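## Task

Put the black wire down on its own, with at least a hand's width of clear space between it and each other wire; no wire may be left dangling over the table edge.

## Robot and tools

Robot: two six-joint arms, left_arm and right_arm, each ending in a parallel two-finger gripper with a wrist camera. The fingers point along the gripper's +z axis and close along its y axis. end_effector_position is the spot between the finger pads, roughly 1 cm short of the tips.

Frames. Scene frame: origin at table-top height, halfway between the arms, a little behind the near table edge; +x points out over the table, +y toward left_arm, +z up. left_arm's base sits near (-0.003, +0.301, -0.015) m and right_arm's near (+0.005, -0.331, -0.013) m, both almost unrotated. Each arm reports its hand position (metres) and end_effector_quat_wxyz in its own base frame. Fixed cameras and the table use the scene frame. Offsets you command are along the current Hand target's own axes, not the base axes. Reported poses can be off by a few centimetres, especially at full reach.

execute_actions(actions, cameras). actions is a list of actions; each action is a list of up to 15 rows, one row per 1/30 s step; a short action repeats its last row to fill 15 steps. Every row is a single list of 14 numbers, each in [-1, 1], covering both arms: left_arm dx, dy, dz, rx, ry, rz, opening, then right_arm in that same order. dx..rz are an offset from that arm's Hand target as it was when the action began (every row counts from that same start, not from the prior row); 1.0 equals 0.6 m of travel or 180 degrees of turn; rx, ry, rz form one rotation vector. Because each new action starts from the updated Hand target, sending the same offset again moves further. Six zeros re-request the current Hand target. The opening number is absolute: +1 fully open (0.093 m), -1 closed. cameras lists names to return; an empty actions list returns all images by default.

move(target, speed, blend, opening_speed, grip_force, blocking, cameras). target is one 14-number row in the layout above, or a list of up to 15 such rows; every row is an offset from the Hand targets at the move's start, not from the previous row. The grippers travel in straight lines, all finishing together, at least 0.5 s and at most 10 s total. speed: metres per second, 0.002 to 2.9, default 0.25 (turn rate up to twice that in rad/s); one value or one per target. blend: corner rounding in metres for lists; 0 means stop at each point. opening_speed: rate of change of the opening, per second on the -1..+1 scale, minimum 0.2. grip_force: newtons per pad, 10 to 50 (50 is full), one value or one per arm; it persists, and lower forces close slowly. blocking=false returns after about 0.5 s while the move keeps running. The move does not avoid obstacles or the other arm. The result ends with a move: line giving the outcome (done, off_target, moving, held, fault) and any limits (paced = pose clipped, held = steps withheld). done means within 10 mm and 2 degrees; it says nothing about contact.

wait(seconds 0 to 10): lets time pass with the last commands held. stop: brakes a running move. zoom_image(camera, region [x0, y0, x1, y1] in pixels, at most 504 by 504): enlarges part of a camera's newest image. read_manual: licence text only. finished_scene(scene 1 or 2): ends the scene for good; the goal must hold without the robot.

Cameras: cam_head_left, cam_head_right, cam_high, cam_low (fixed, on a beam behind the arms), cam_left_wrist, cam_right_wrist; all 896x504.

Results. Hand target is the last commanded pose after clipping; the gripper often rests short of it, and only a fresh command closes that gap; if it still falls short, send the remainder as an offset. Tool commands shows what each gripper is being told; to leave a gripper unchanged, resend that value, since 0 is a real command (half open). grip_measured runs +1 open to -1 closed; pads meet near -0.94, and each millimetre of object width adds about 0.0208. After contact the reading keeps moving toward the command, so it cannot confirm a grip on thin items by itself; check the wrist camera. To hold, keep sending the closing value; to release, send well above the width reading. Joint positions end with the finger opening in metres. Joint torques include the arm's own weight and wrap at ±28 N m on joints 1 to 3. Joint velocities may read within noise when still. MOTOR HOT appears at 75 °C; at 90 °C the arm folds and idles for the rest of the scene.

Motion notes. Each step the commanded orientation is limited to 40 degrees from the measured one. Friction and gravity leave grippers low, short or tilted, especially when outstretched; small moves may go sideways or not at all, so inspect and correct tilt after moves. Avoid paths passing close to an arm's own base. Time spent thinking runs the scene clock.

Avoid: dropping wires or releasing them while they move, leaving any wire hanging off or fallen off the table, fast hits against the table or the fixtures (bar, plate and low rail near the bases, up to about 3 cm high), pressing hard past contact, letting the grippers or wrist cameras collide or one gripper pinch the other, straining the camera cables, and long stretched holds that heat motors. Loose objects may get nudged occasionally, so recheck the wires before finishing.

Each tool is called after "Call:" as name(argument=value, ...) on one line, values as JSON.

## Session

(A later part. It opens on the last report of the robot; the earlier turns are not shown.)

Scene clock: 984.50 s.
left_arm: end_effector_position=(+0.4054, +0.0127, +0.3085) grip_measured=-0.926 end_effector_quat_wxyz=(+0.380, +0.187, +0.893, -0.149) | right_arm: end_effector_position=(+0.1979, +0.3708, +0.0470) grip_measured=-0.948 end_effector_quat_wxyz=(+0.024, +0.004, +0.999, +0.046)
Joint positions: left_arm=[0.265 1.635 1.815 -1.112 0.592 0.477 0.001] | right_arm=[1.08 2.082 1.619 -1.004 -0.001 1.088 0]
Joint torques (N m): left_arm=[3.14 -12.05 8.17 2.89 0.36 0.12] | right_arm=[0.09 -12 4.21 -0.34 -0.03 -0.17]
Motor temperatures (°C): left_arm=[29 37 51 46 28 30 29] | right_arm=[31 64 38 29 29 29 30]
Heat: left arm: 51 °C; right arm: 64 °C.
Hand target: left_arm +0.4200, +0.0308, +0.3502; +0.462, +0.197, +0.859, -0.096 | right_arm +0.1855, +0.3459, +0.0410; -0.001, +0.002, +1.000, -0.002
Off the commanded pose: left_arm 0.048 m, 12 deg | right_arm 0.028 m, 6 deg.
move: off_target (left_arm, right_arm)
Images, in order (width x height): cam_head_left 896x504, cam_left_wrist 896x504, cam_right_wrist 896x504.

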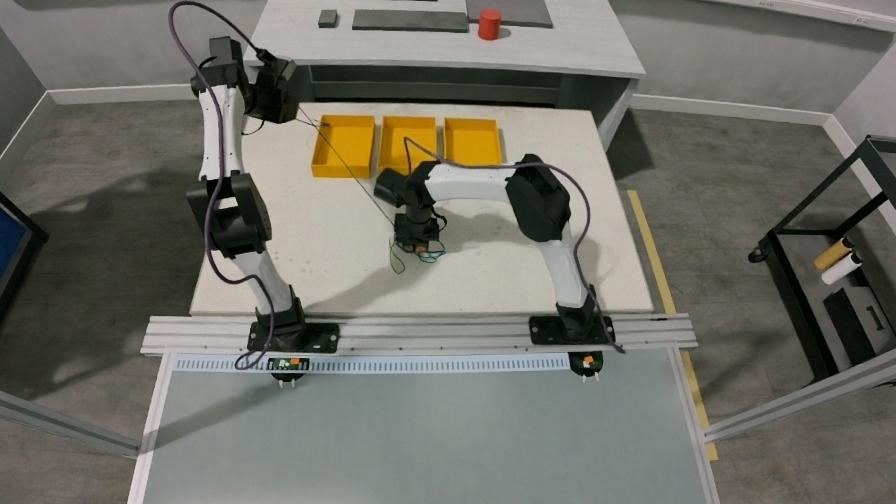

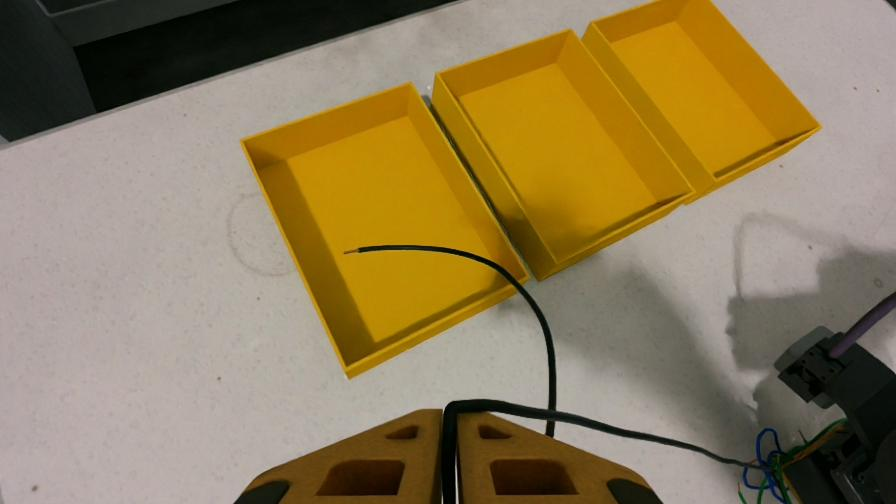

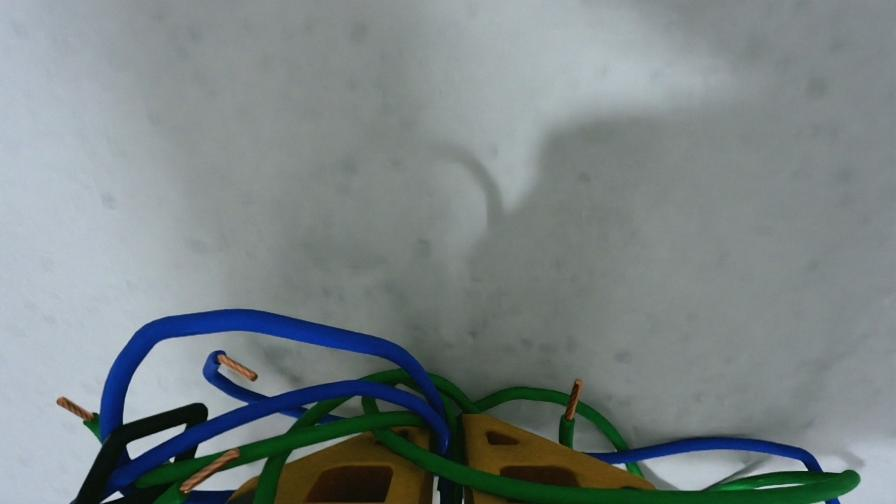

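Call:
execute_actions(actions=[])

Call:
zoom_image(camera="cam_left_wrist", region=[700, 404, 860, 504])

Call:
zoom_image(camera="cam_right_wrist", region=[40, 380, 260, 504])

Scene clock: 989.60 s.
left_arm: end_effector_position=(+0.4054, +0.0126, +0.3085) grip_measured=-0.926 end_effector_quat_wxyz=(+0.381, +0.187, +0.893, -0.149) | right_arm: end_effector_position=(+0.1979, +0.3709, +0.0470) grip_measured=-0.948 end_effector_quat_wxyz=(+0.024, +0.004, +0.999, +0.046)
Joint positions: left_arm=[0.265 1.635 1.815 -1.112 0.593 0.477 0.001] | right_arm=[1.08 2.082 1.619 -1.004 -0.001 1.088 0]
Joint velocities: within noise
Joint torques (N m): left_arm=[3.15 -12.08 8.16 2.88 0.36 0.13] | right_arm=[0.08 -12.03 4.23 -0.33 -0.03 -0.17]
Motor temperatures (°C): left_arm=[29 38 52 46 28 30 29] | right_arm=[31 64 38 29 29 29 30]
Heat: left arm: 52 °C; right arm: 64 °C.
Hand target: left_arm +0.4200, +0.0308, +0.3502; +0.462, +0.197, +0.859, -0.096 | right_arm +0.1855, +0.3460, +0.0410; -0.001, +0.002, +1.000, -0.002
Tool commands: left_gripper/opening=-0.933609 right_gripper/opening=-1.0
Off the commanded pose: left_arm 0.048 m, 12 deg | right_arm 0.029 m, 6 deg.

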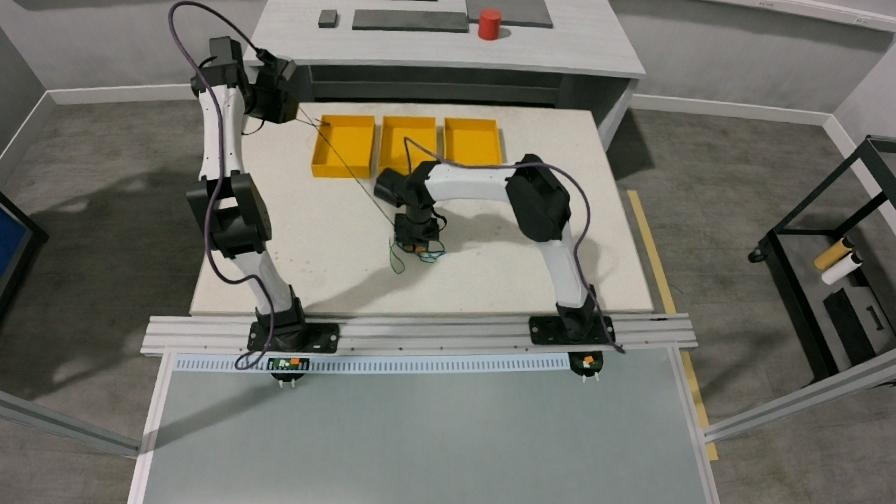

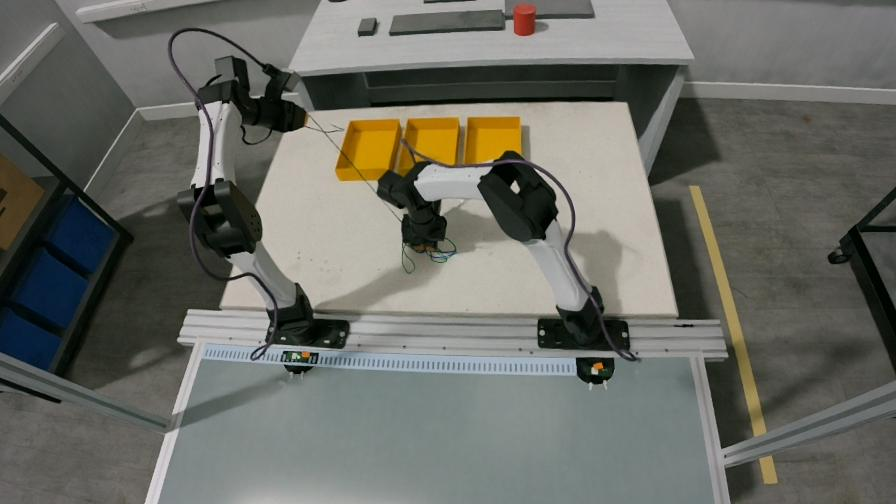

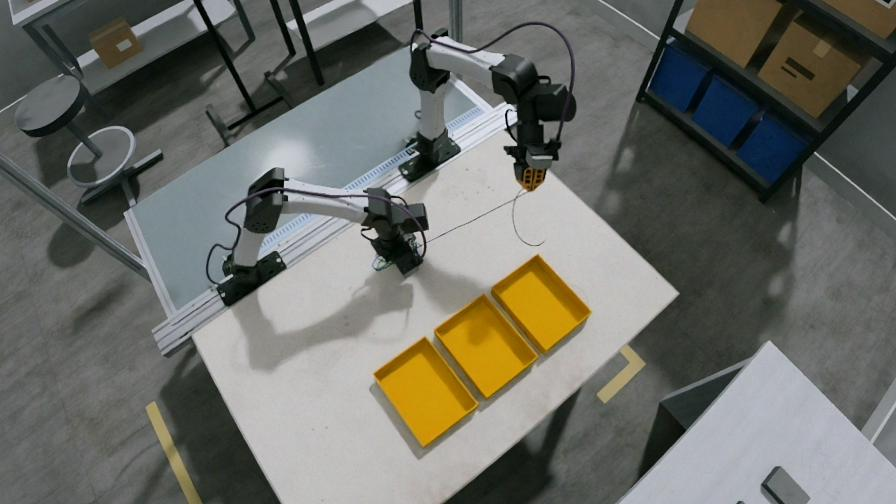

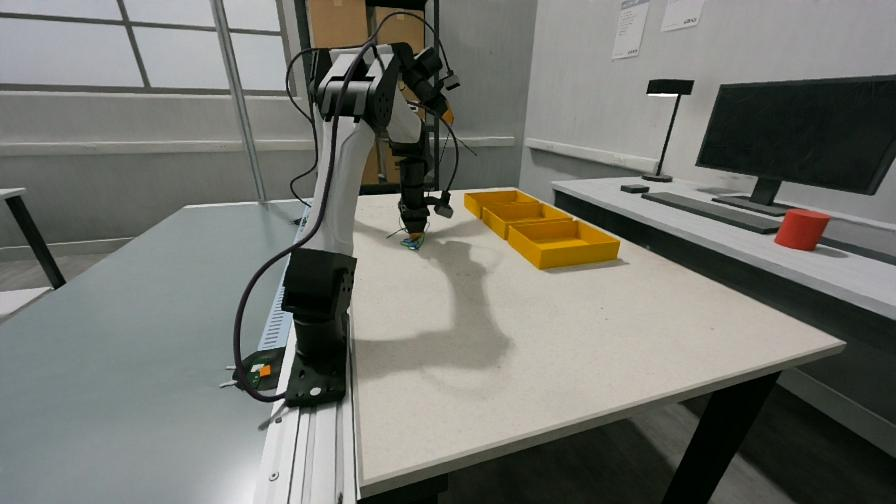

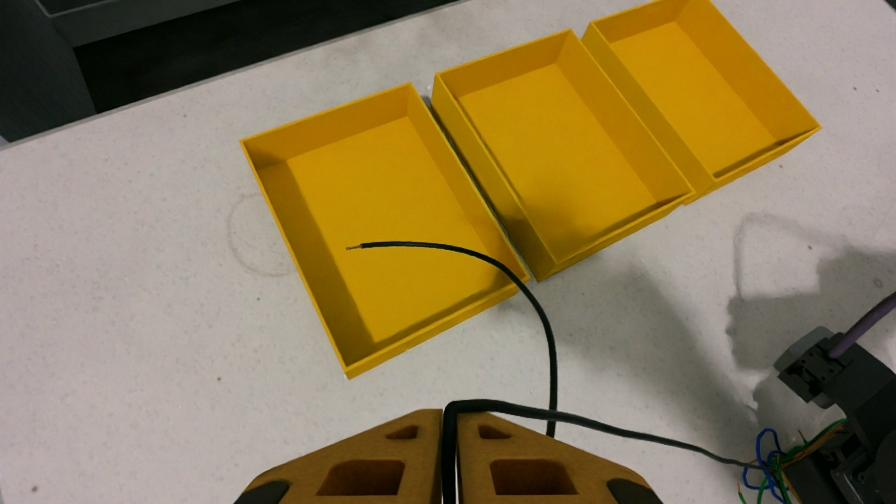

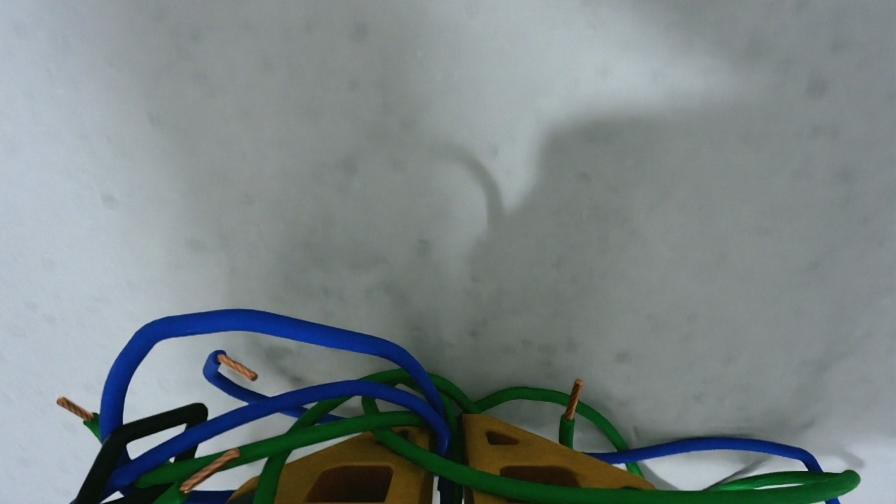

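Scaled by 3.150 from the camera's 896x504 image, which has a finer 1280x720 frame.

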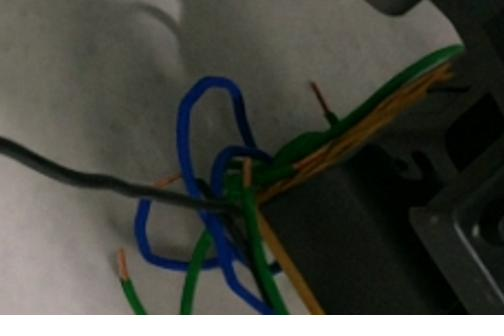

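Scaled by 2.291 from the camera's 896x504 image, which has a finer 1280x720 frame.

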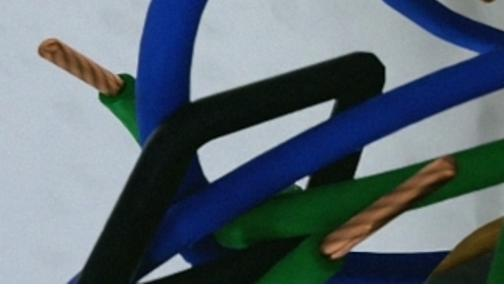

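Call:
move(target=[[0.21,0.02,0.09,0,0,0,-0.933609,0,0,0,0,0,0,-1],[0.21,0.02,0.09,0,0,0,-0.933609,0,0,0,0,0,0,-0.4],[0.21,0.02,0.09,0,0,0,-0.933609,0,0,-0.1,0,0,0,-0.4]], speed=0.15, cameras=["cam_right_wrist","cam_left_wrist"])

Call:
zoom_image(camera="cam_right_wrist", region=[0, 200, 500, 480])

Scene clock: 1008.33 s.
left_arm: end_effector_position=(+0.4040, +0.0528, +0.2013) grip_measured=-0.926 end_effector_quat_wxyz=(+0.440, +0.186, +0.872, -0.108) | right_arm: end_effector_position=(+0.1851, +0.3476, +0.0838) grip_measured=-0.403 end_effector_quat_wxyz=(-0.008, +0.004, +1.000, -0.012)
Joint positions: left_arm=[0.379 1.501 1.173 -0.497 0.639 0.543 0.001] | right_arm=[1.08 2.082 1.772 -1.289 -0.002 1.088 0.026]
Joint torques (N m): left_arm=[1.14 -9.55 7.08 1.84 0.6 0.18] | right_arm=[0.13 -15.04 6.54 0.1 -0.01 -0.16]
Motor temperatures (°C): left_arm=[29 42 51 45 28 30 29] | right_arm=[31 66 38 29 29 29 30]
Heat: left arm: 51 °C; right arm: 66 °C.
Hand target: left_arm +0.4036, +0.0543, +0.2156; +0.462, +0.197, +0.859, -0.096 | right_arm +0.1857, +0.3462, +0.1009; -0.002, +0.002, +1.000, -0.002
Off the commanded pose: left_arm 0.014 m, 3 deg | right_arm 0.017 m, 1 deg.
move: off_target (left_arm, right_arm); target 2's new opening was sent with right_arm's hand 0.027 m and 6 deg from that target
Images, in order (width x height): cam_left_wrist 896x504, cam_right_wrist 896x504.

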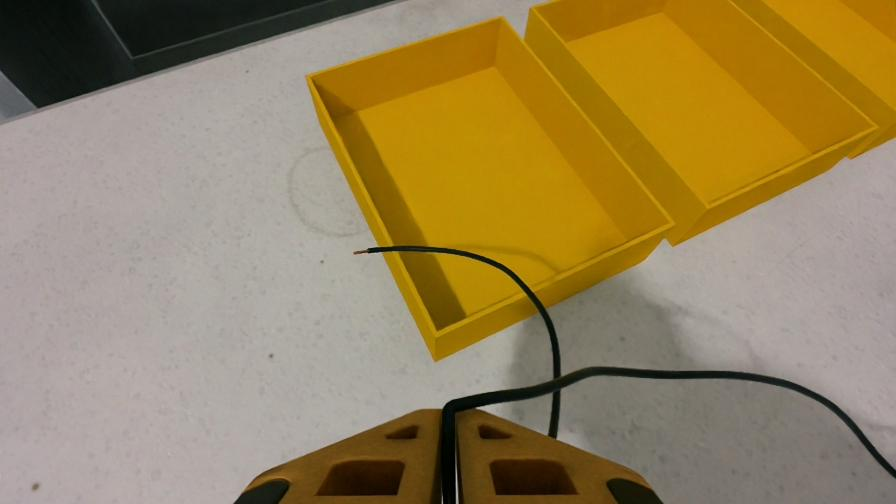

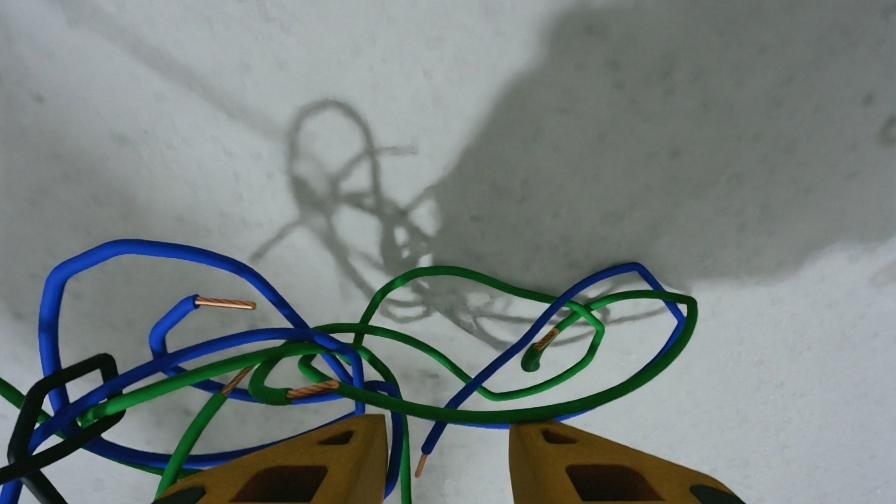

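Scaled by 1.008 from the camera's 896x504 image, which has a finer 1280x720 frame.

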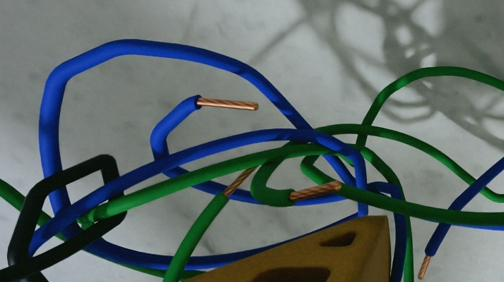

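Call:
move(target=[0,0,0,0,0,0,-0.933609,0.02,0.14,-0.03,0,0,0,-0.5], speed=0.2, cameras=["cam_right_wrist"])

Call:
zoom_image(camera="cam_right_wrist", region=[200, 224, 600, 448])

Scene clock: 1028.80 s.
left_arm: end_effector_position=(+0.4042, +0.0529, +0.2015) grip_measured=-0.926 end_effector_quat_wxyz=(+0.441, +0.187, +0.871, -0.108) | right_arm: end_effector_position=(+0.1757, +0.4307, +0.1225) grip_measured=-0.497 end_effector_quat_wxyz=(+0.008, -0.001, +1.000, +0.023)
Joint positions: left_arm=[0.379 1.501 1.173 -0.496 0.639 0.543 0.001] | right_arm=[1.183 2.377 2.411 -1.556 -0.002 1.181 0.021]
Joint torques (N m): left_arm=[1.14 -9.52 7.08 1.82 0.59 0.17] | right_arm=[0.51 -12.34 6.64 0.32 0 0.01]
Motor temperatures (°C): left_arm=[29 42 49 42 28 30 29] | right_arm=[31 70 39 29 28 29 29]
Heat: left arm: 49 °C; right arm: 70 °C.
Hand target: left_arm +0.4036, +0.0543, +0.2156; +0.462, +0.197, +0.859, -0.096 | right_arm +0.1742, +0.4303, +0.1186; -0.002, +0.002, +1.000, -0.002
Off the commanded pose: left_arm 0.014 m, 3 deg | right_arm 0.004 m, 3 deg.
joint sent to its limit (right arm) — joint 4 (wrist pitch), lower limit. The joint targets still meet the commanded pose.
move: off_target (left_arm, right_arm)
Images, in order (width x height): cam_right_wrist 896x504.

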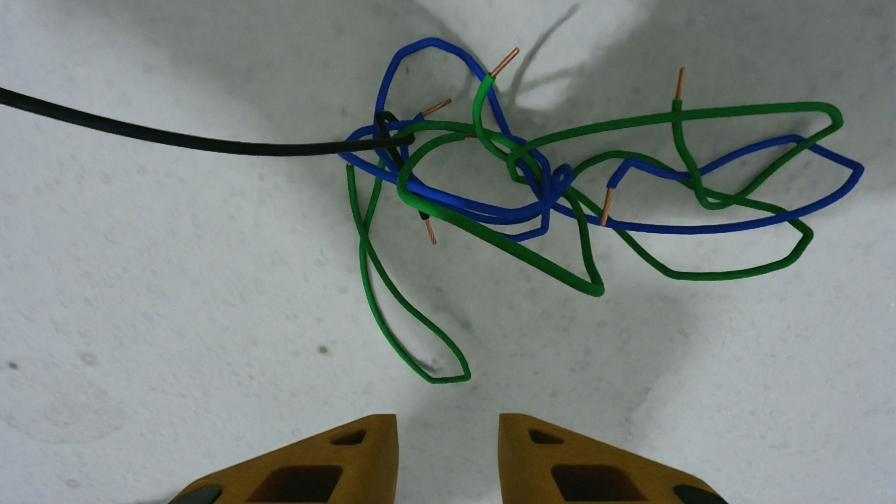

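Scaled by 1.260 from the camera's 896x504 image, which has a finer 1280x720 frame.

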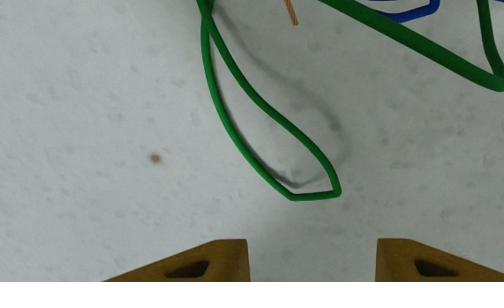

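Call:
zoom_image(camera="cam_right_wrist", region=[320, 80, 520, 260])

Scaled by 2.520 from the camera's 896x504 image, which has a finer 1280x720 frame.

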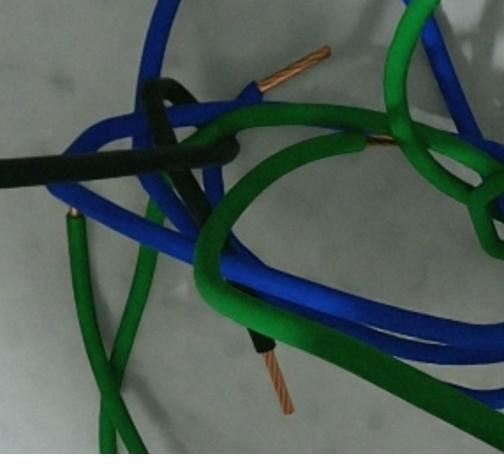

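Call:
move(target=[0,0,0,0,0,0,-0.933609,-0.082,0.083,0.03,0,0,-0.5,-0.5], speed=0.4, cameras=["cam_right_wrist"])

Scene clock: 1075.17 s.
left_arm: end_effector_position=(+0.4043, +0.0530, +0.2016) grip_measured=-0.926 end_effector_quat_wxyz=(+0.441, +0.187, +0.871, -0.108) | right_arm: end_effector_position=(+0.2226, +0.4810, +0.1087) grip_measured=-0.497 end_effector_quat_wxyz=(-0.095, +0.699, -0.708, -0.038)
Joint positions: left_arm=[0.379 1.501 1.173 -0.495 0.639 0.543 0.001] | right_arm=[1.136 2.643 2.837 -1.56 -0.004 -0.422 0.021]
Joint torques (N m): left_arm=[1.14 -9.54 7.08 1.82 0.59 0.17] | right_arm=[0.1 -13.27 6.68 0.73 -0.09 -0.18]
Motor temperatures (°C): left_arm=[29 42 48 42 29 30 29] | right_arm=[31 63 40 29 28 29 29]
Heat: left arm: 48 °C; right arm: 63 °C.
Hand target: left_arm +0.4036, +0.0543, +0.2156; +0.462, +0.197, +0.859, -0.096 | right_arm +0.2234, +0.4798, +0.1003; +0.003, +0.706, -0.709, +0.000
Off the commanded pose: left_arm 0.014 m, 3 deg | right_arm 0.008 m, 12 deg.
joint sent to its limit (right arm) — joint 4 (wrist pitch), lower limit. The joint targets are off in orientation, not in position.
move: off_target (left_arm, right_arm)
Images, in order (width x height): cam_right_wrist 896x504.

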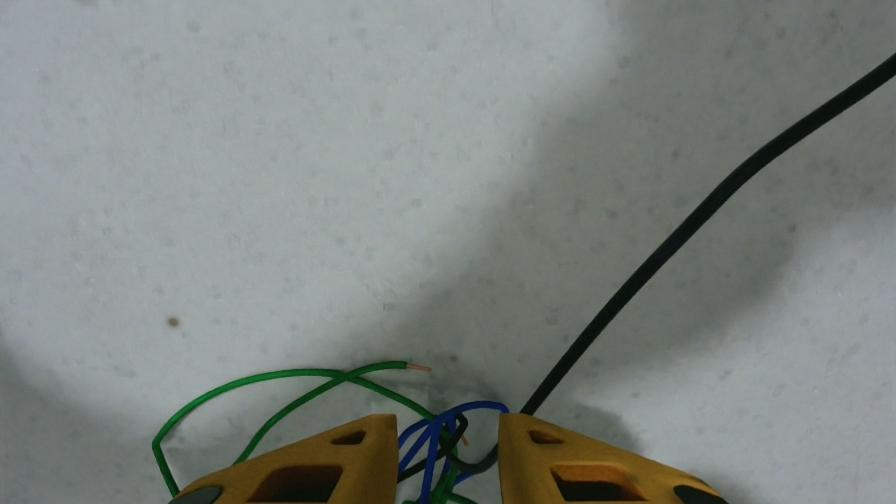

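Call:
move(target=[[0,0,0,0,0,0,-0.933609,0.02,-0.057,0.0,0,0,0,-0.5],[0,0,0,0,0,0,-0.933609,0.015,-0.057,0.087,0,0,0,-0.5]], speed=0.15, cameras=["cam_right_wrist"])

Scene clock: 1091.70 s.
left_arm: end_effector_position=(+0.4043, +0.0530, +0.2016) grip_measured=-0.926 end_effector_quat_wxyz=(+0.441, +0.187, +0.871, -0.108) | right_arm: end_effector_position=(+0.2561, +0.4673, +0.0592) grip_measured=-0.497 end_effector_quat_wxyz=(-0.062, +0.701, -0.710, -0.021)
Joint positions: left_arm=[0.379 1.501 1.173 -0.495 0.639 0.543 0.001] | right_arm=[1.068 2.747 2.849 -1.542 -0.004 -0.489 0.021]
Joint torques (N m): left_arm=[1.13 -9.55 7.09 1.82 0.59 0.17] | right_arm=[0.4 -13.35 6.48 0.82 -0.09 -0.18]
Motor temperatures (°C): left_arm=[29 42 47 43 29 30 29] | right_arm=[31 67 41 29 28 29 29]
Heat: left arm: 47 °C; right arm: 67 °C.
Hand target: left_arm +0.4036, +0.0543, +0.2156; +0.462, +0.197, +0.859, -0.096 | right_arm +0.2575, +0.4705, +0.0481; +0.002, +0.706, -0.709, +0.000
Off the commanded pose: left_arm 0.014 m, 3 deg | right_arm 0.012 m, 8 deg.
elbow stopped short (right arm): the move would have taken joint 3 (elbow) straighter than the controller allows.
move: off_target (left_arm, right_arm)
Images, in order (width x height): cam_right_wrist 896x504.

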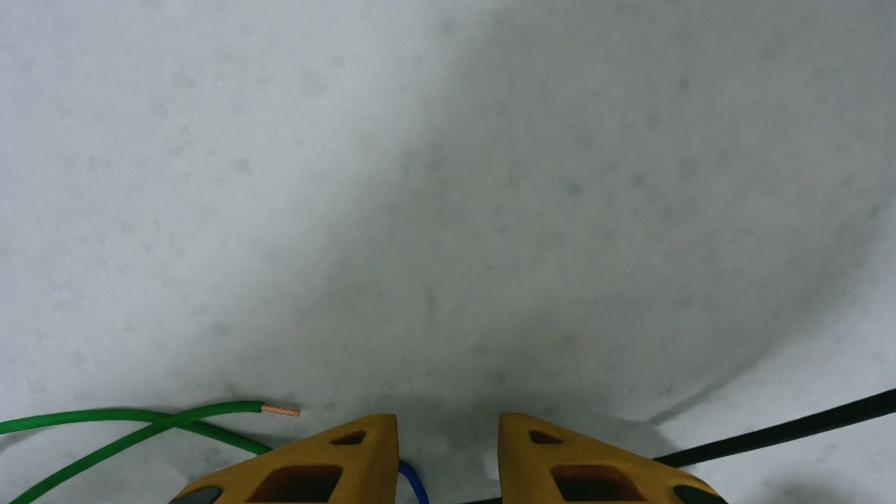

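Call:
move(target=[[0,0,0,0,0,0,-0.933609,0.006,0,0,0,0,0.2,-0.5],[0,0,0,0,0,0,-0.933609,0.006,0,0,0,0,0.2,-1]], speed=0.3, cameras=["cam_right_wrist"])

Scene clock: 1108.93 s.
left_arm: end_effector_position=(+0.4043, +0.0530, +0.2016) grip_measured=-0.926 end_effector_quat_wxyz=(+0.441, +0.187, +0.871, -0.108) | right_arm: end_effector_position=(+0.2575, +0.4675, +0.0593) grip_measured=-0.978 end_effector_quat_wxyz=(+0.056, -0.455, +0.888, +0.036)
Joint positions: left_arm=[0.379 1.501 1.173 -0.495 0.639 0.543 0.001] | right_arm=[1.068 2.747 2.849 -1.539 0.003 0.12 0]
Joint torques (N m): left_arm=[1.14 -9.55 7.08 1.82 0.59 0.17] | right_arm=[0.14 -13.46 6.46 0.66 -0.11 -0.01]
Motor temperatures (°C): left_arm=[29 42 47 43 29 30 29] | right_arm=[31 65 41 29 28 29 28]
Heat: left arm: 47 °C; right arm: 65 °C.
Hand target: left_arm +0.4036, +0.0543, +0.2156; +0.462, +0.197, +0.859, -0.096 | right_arm +0.2575, +0.4669, +0.0481; -0.002, -0.452, +0.892, -0.001
Off the commanded pose: left_arm 0.014 m, 3 deg | right_arm 0.011 m, 8 deg.
elbow stopped short (right arm): the move would have taken joint 3 (elbow) straighter than the controller allows.
move: off_target (left_arm, right_arm); target 2's new opening was sent with right_arm's hand 0.011 m and 8 deg from that target
Images, in order (width x height): cam_right_wrist 896x504.

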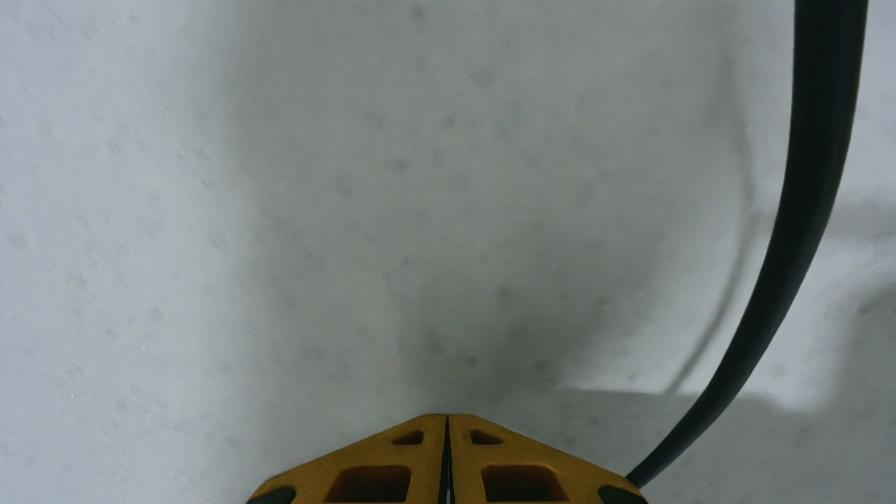

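Call:
move(target=[[0,0,0,0,0,0,-0.933609,0,0,0,0,0,0,-0.4],[0,0,0,0,0,0,-0.933609,-0.04,0,-0.1,0,0,0,-0.4]], speed=0.2, cameras=["cam_right_wrist"])

Scene clock: 1116.30 s.
left_arm: end_effector_position=(+0.4043, +0.0530, +0.2016) grip_measured=-0.926 end_effector_quat_wxyz=(+0.441, +0.187, +0.871, -0.108) | right_arm: end_effector_position=(+0.2646, +0.4804, +0.0701) grip_measured=-0.403 end_effector_quat_wxyz=(+0.087, -0.454, +0.885, +0.057)
Joint positions: left_arm=[0.379 1.501 1.173 -0.495 0.639 0.543 0.001] | right_arm=[1.068 2.731 2.849 -1.48 0.003 0.121 0.026]
Joint torques (N m): left_arm=[1.16 -9.61 7.06 1.82 0.59 0.17] | right_arm=[-0.29 -22.05 6.57 1.05 -0.11 -0.08]
Motor temperatures (°C): left_arm=[29 42 47 43 29 30 29] | right_arm=[31 65 41 29 28 29 28]
Heat: left arm: 47 °C; right arm: 65 °C.
Hand target: left_arm +0.4036, +0.0543, +0.2156; +0.462, +0.197, +0.859, -0.096 | right_arm +0.2718, +0.4865, +0.1081; -0.002, -0.452, +0.892, -0.001
Off the commanded pose: left_arm 0.014 m, 3 deg | right_arm 0.039 m, 12 deg.
elbow stopped short (right arm): the move would have taken joint 3 (elbow) straighter than the controller allows.
move: off_target (left_arm, right_arm)
Images, in order (width x height): cam_right_wrist 896x504.

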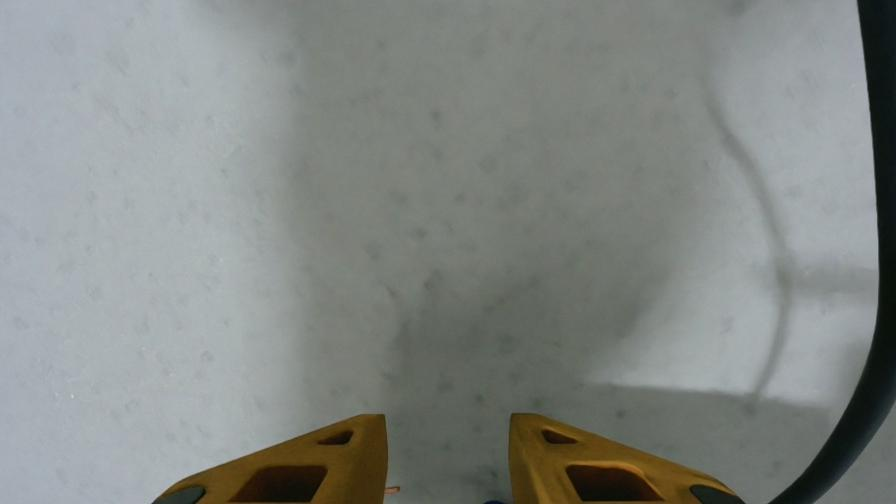

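Call:
move(target=[0,0,0,0,0,0,-0.933609,0.083,-0.03,-0.02,0,0,0.0,-0.4], speed=0.2, cameras=["cam_right_wrist","cam_left_wrist"])

Scene clock: 1121.70 s.
left_arm: end_effector_position=(+0.4043, +0.0530, +0.2016) grip_measured=-0.926 end_effector_quat_wxyz=(+0.441, +0.187, +0.871, -0.108) | right_arm: end_effector_position=(+0.2585, +0.4412, +0.0919) grip_measured=-0.403 end_effector_quat_wxyz=(+0.047, -0.450, +0.892, +0.029)
Joint positions: left_arm=[0.379 1.501 1.173 -0.495 0.639 0.543 0.001] | right_arm=[1.042 2.602 2.699 -1.557 0.003 0.108 0.026]
Joint torques (N m): left_arm=[1.14 -9.58 7.09 1.82 0.59 0.17] | right_arm=[-0.08 -21.42 4.53 0.5 -0.12 -0.19]
Motor temperatures (°C): left_arm=[29 42 47 43 29 30 29] | right_arm=[31 70 41 29 28 29 28]
Heat: left arm: 47 °C; right arm: 70 °C.
Hand target: left_arm +0.4036, +0.0543, +0.2156; +0.462, +0.197, +0.859, -0.096 | right_arm +0.2570, +0.4357, +0.1202; -0.002, -0.452, +0.892, -0.001
Off the commanded pose: left_arm 0.014 m, 3 deg | right_arm 0.029 m, 7 deg.
elbow stopped short (right arm): the move would have taken joint 3 (elbow) straighter than the controller allows.
joint sent to its limit (right arm) — joint 4 (wrist pitch), lower limit. The joint targets are off in orientation, not in position.
move: off_target (left_arm, right_arm)
Images, in order (width x height): cam_left_wrist 896x504, cam_right_wrist 896x504.

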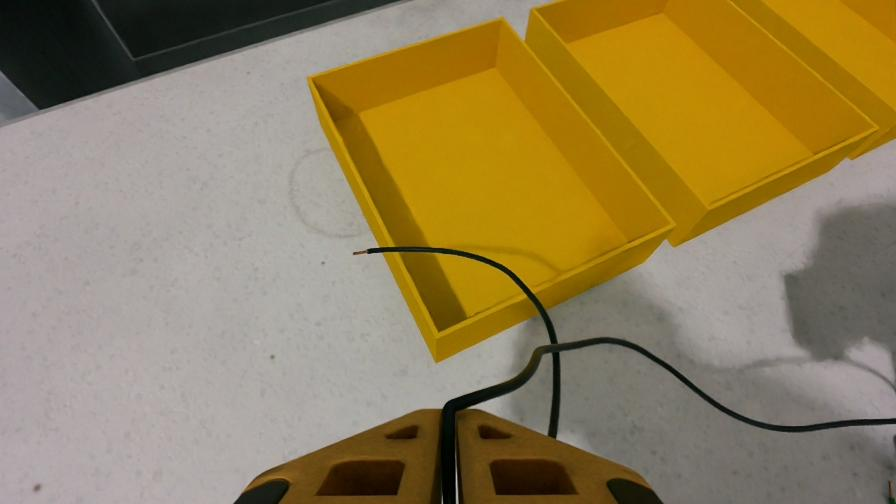

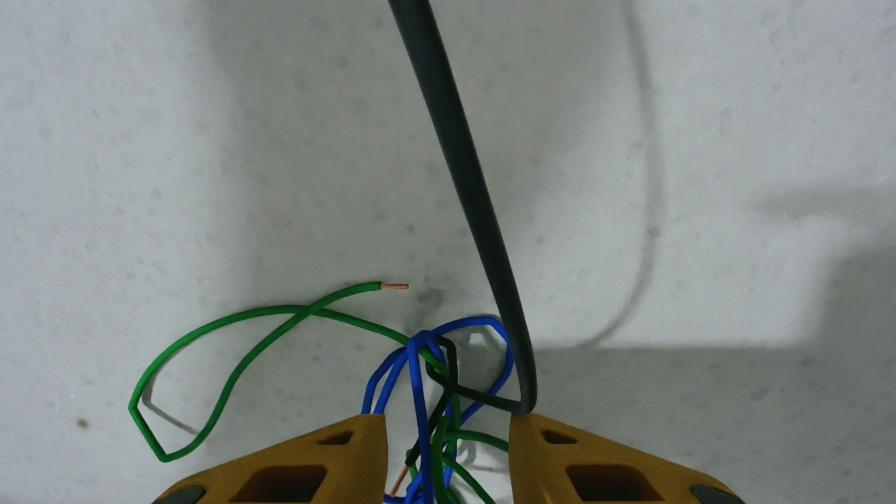

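Call:
move(target=[[0,0,0,0,0,0,-0.933609,-0.0137,-0.027,0.03,0,0,0.0,-0.4],[0,0,0,0,0,0,-0.933609,-0.0137,-0.027,0.09,0,0,0.0,-0.4]], speed=0.15, cameras=["cam_right_wrist"])

Scene clock: 1140.63 s.
left_arm: end_effector_position=(+0.4043, +0.0530, +0.2016) grip_measured=-0.926 end_effector_quat_wxyz=(+0.441, +0.187, +0.871, -0.108) | right_arm: end_effector_position=(+0.2751, +0.4340, +0.0716) grip_measured=-0.403 end_effector_quat_wxyz=(+0.036, -0.449, +0.893, +0.020)
Joint positions: left_arm=[0.379 1.501 1.173 -0.495 0.639 0.543 0.001] | right_arm=[1.007 2.658 2.728 -1.558 0.003 0.075 0.026]
Joint torques (N m): left_arm=[1.11 -9.57 7.06 1.82 0.59 0.17] | right_arm=[0.13 -13.9 6.67 0.45 -0.11 -0.2]
Motor temperatures (°C): left_arm=[29 42 47 43 29 30 29] | right_arm=[31 77 40 29 28 29 28]
Heat: left arm: 47 °C; right arm: 77 °C. Fold the right arm in close to its base, or ease its load, before you think long.
Hand target: left_arm +0.4036, +0.0543, +0.2156; +0.462, +0.197, +0.859, -0.096 | right_arm +0.2746, +0.4325, +0.0661; -0.002, -0.452, +0.892, -0.001
Off the commanded pose: left_arm 0.014 m, 3 deg | right_arm 0.006 m, 5 deg.
MOTOR HOT: joint 2 (shoulder) of the right arm reports 77 °C; the controller's stop level is 90 °C. To cool a motor, set the load down, stop pushing, or move to a pose that needs little force.
joint sent to its limit (right arm) — joint 4 (wrist pitch), lower limit. The joint targets are off in orientation, not in position.
move: off_target (left_arm, right_arm)
Images, in order (width x height): cam_right_wrist 896x504.

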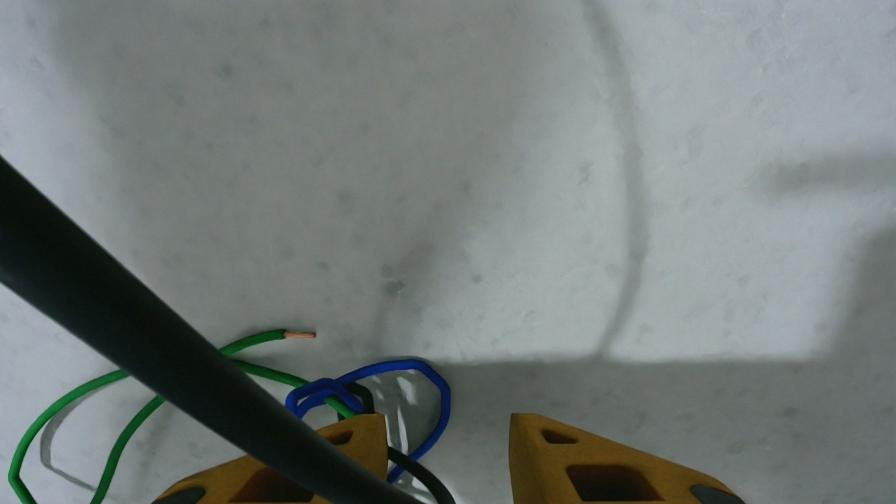

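Call:
move(target=[[0,0,0,0,0,0,-0.933609,0,0,0,0,0,0.0,-1]], cameras=["cam_right_wrist"])

Scene clock: 1147.17 s.
left_arm: end_effector_position=(+0.4043, +0.0530, +0.2016) grip_measured=-0.926 end_effector_quat_wxyz=(+0.441, +0.187, +0.871, -0.108) | right_arm: end_effector_position=(+0.2751, +0.4340, +0.0716) grip_measured=-0.973 end_effector_quat_wxyz=(+0.036, -0.449, +0.893, +0.020)
Joint positions: left_arm=[0.379 1.501 1.173 -0.495 0.639 0.543 0.001] | right_arm=[1.007 2.658 2.728 -1.558 0.003 0.075 0]
Joint torques (N m): left_arm=[1.14 -9.59 7.09 1.82 0.59 0.18] | right_arm=[0.12 -13.91 6.67 0.45 -0.11 -0.19]
Motor temperatures (°C): left_arm=[29 42 47 43 29 30 29] | right_arm=[31 76 40 29 28 29 28]
Heat: left arm: 47 °C; right arm: 76 °C. Fold the right arm in close to its base, or ease its load, before you think long.
Hand target: left_arm +0.4036, +0.0543, +0.2156; +0.462, +0.197, +0.859, -0.096 | right_arm +0.2747, +0.4325, +0.0661; -0.002, -0.452, +0.892, -0.001
Off the commanded pose: left_arm 0.014 m, 3 deg | right_arm 0.006 m, 5 deg.
MOTOR HOT: still on. Joint 2 (shoulder) of the right arm reports 76 °C.
joint sent to its limit (right arm) — joint 4 (wrist pitch), lower limit. The joint targets are off in orientation, not in position.
move: off_target (left_arm, right_arm)
Images, in order (width x height): cam_right_wrist 896x504.

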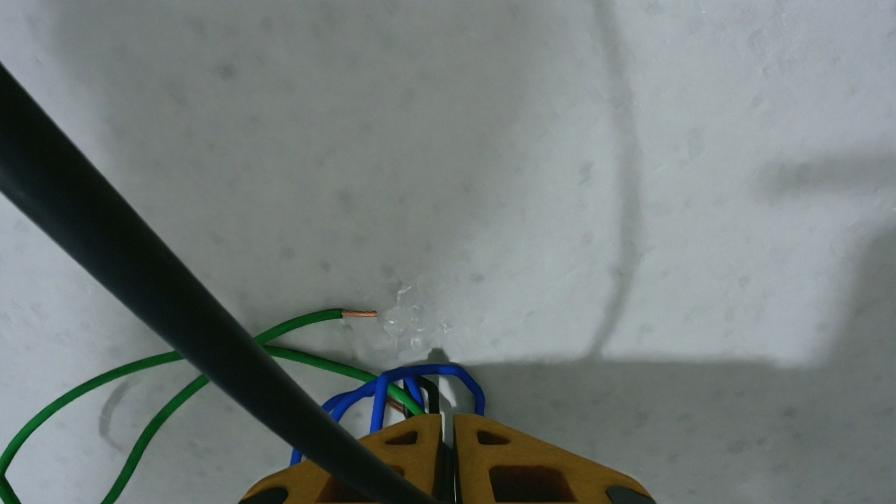

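Call:
move(target=[-0.05,-0.181,0.069,0,0,0,-0.933609,0.19,-0.078,-0.033,0,0,0.0,-1], speed=0.12, cameras=["cam_right_wrist","cam_left_wrist","cam_high"])

Scene clock: 1163.67 s.
left_arm: end_effector_position=(+0.4027, -0.0663, +0.2034) grip_measured=-0.926 end_effector_quat_wxyz=(+0.442, +0.200, +0.868, -0.105) | right_arm: end_effector_position=(+0.2436, +0.3129, +0.0710) grip_measured=-0.973 end_effector_quat_wxyz=(-0.022, -0.450, +0.893, -0.012)
Joint positions: left_arm=[-0.02 1.387 1.05 -0.338 0.353 0.263 0.001] | right_arm=[0.91 2.119 1.777 -1.278 0.002 -0.023 0]
Joint torques (N m): left_arm=[-0.01 -8.5 7.2 2.11 0.1 -0.03] | right_arm=[-0.05 -16.66 4.48 0.42 -0.11 -0.19]
Motor temperatures (°C): left_arm=[29 43 47 43 29 30 29] | right_arm=[31 75 40 29 28 29 29]
Heat: left arm: 47 °C; right arm: 75 °C. Fold the right arm in close to its base, or ease its load, before you think long.
Hand target: left_arm +0.4033, -0.0657, +0.2157; +0.462, +0.197, +0.859, -0.096 | right_arm +0.2452, +0.3129, +0.0865; -0.002, -0.452, +0.892, -0.001
Off the commanded pose: left_arm 0.012 m, 3 deg | right_arm 0.016 m, 3 deg.
MOTOR HOT: still on. Joint 2 (shoulder) of the right arm reports 75 °C.
move: off_target (left_arm, right_arm)
Images, in order (width x height): cam_high 896x504, cam_left_wrist 896x504, cam_right_wrist 896x504.

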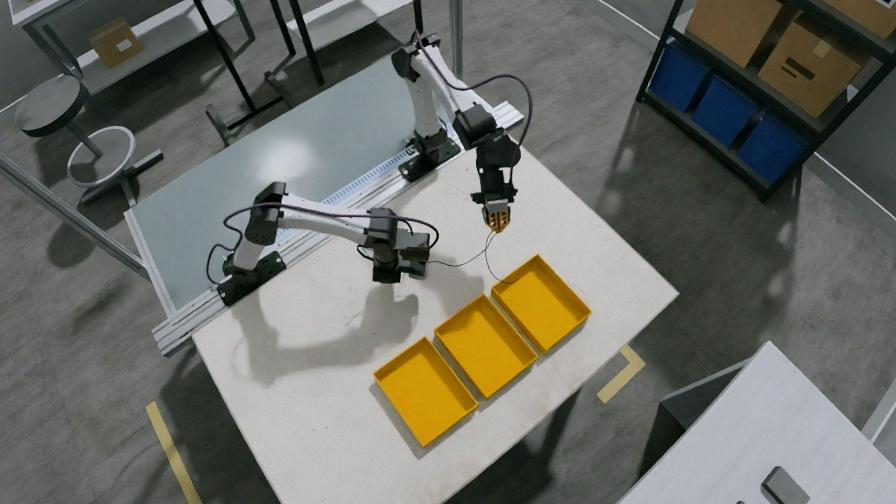

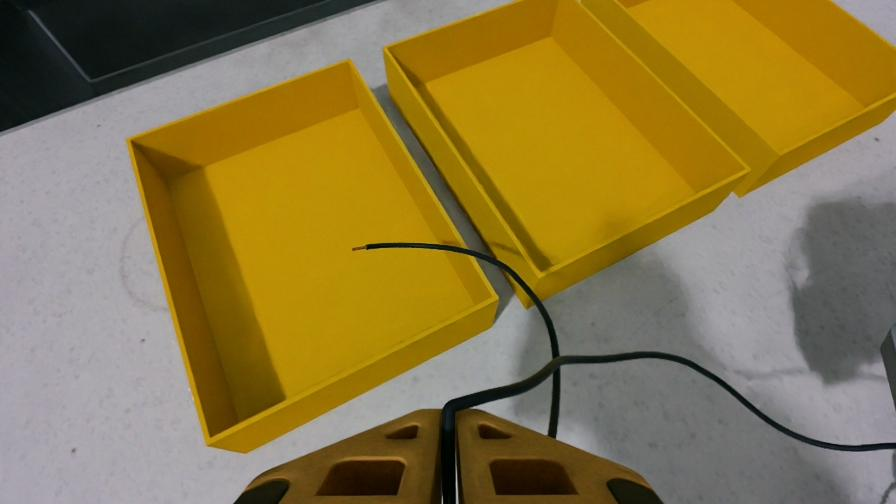

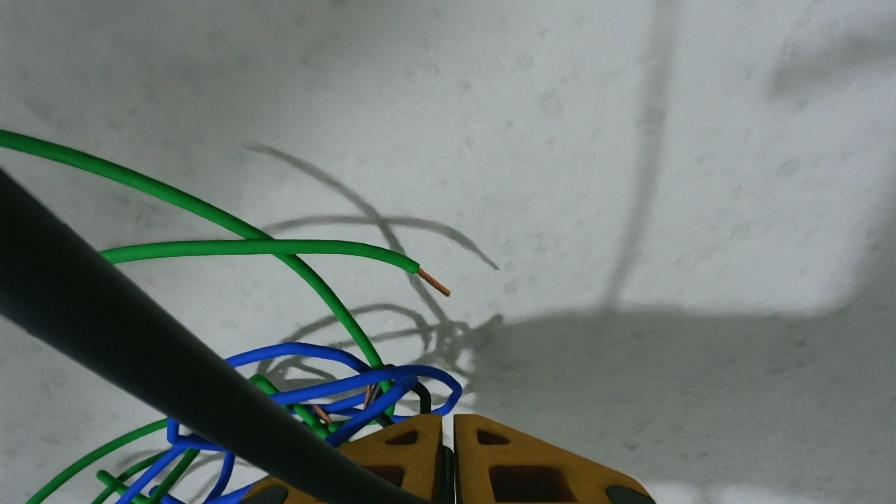

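Call:
move(target=[0.221,-0.225,0.052,0,0,0,-0.933609,0.177,-0.078,0.017,0,0,0.0,-1], speed=0.12, cameras=["cam_right_wrist","cam_left_wrist","cam_high"])

Call:
zoom_image(camera="cam_high", region=[320, 180, 540, 320])

Scene clock: 1183.73 s.
left_arm: end_effector_position=(+0.3016, -0.1646, +0.0848) grip_measured=-0.926 end_effector_quat_wxyz=(+0.454, +0.204, +0.862, -0.098) | right_arm: end_effector_position=(+0.2184, +0.2003, +0.0687) grip_measured=-0.973 end_effector_quat_wxyz=(-0.020, -0.451, +0.892, -0.007)
Joint positions: left_arm=[-0.537 1.244 0.411 0.228 -0.075 -0.033 0.001] | right_arm=[0.744 1.731 1.238 -1.118 0.002 -0.192 0]
Joint torques (N m): left_arm=[-0.28 -3.02 6.49 2.23 -0.07 -0.07] | right_arm=[-0.23 -11.86 4.37 0.46 -0.11 -0.19]
Motor temperatures (°C): left_arm=[29 44 47 44 28 30 29] | right_arm=[31 74 40 29 28 29 29]
Heat: left arm: 47 °C; right arm: 74 °C. Fold the right arm in close to its base, or ease its load, before you think long.
Hand target: left_arm +0.3036, -0.1655, +0.0859; +0.462, +0.197, +0.859, -0.096 | right_arm +0.2201, +0.1996, +0.0768; -0.002, -0.452, +0.892, -0.001
Off the commanded pose: left_arm 0.002 m, 1 deg | right_arm 0.008 m, 2 deg.
MOTOR HOT: still on. Joint 2 (shoulder) of the right arm reports 74 °C.
move: done
Images, in order (width x height): cam_high 896x504, cam_left_wrist 896x504, cam_right_wrist 896x504.

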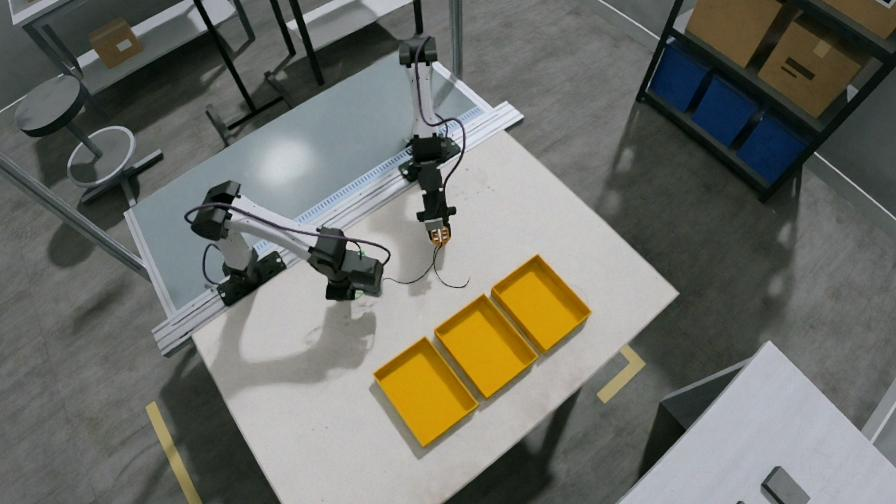

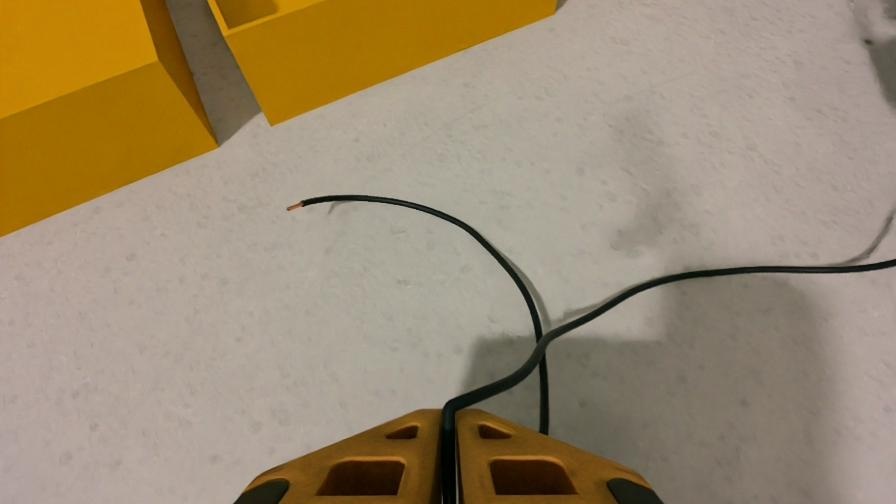

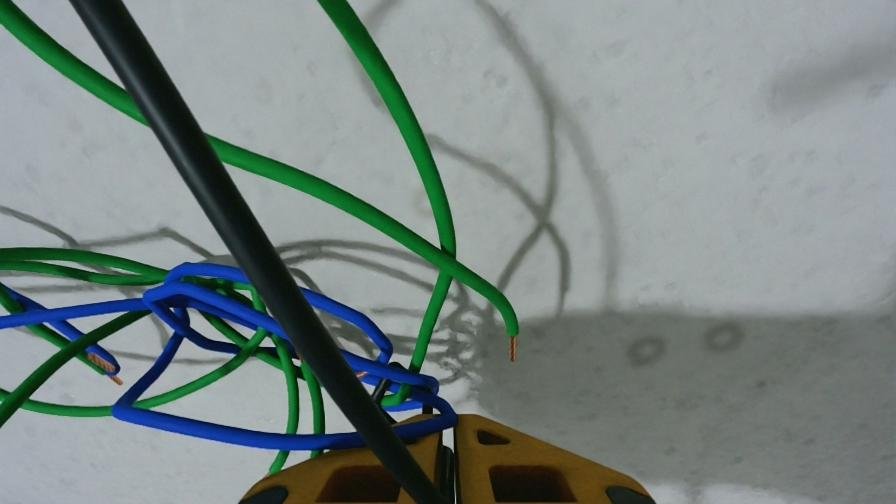

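Scaled by 2.291 from the camera's 896x504 image, which has a finer 1280x720 frame.

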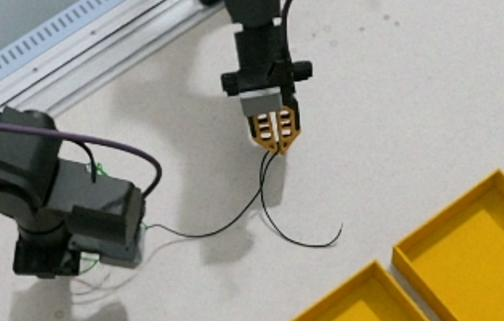

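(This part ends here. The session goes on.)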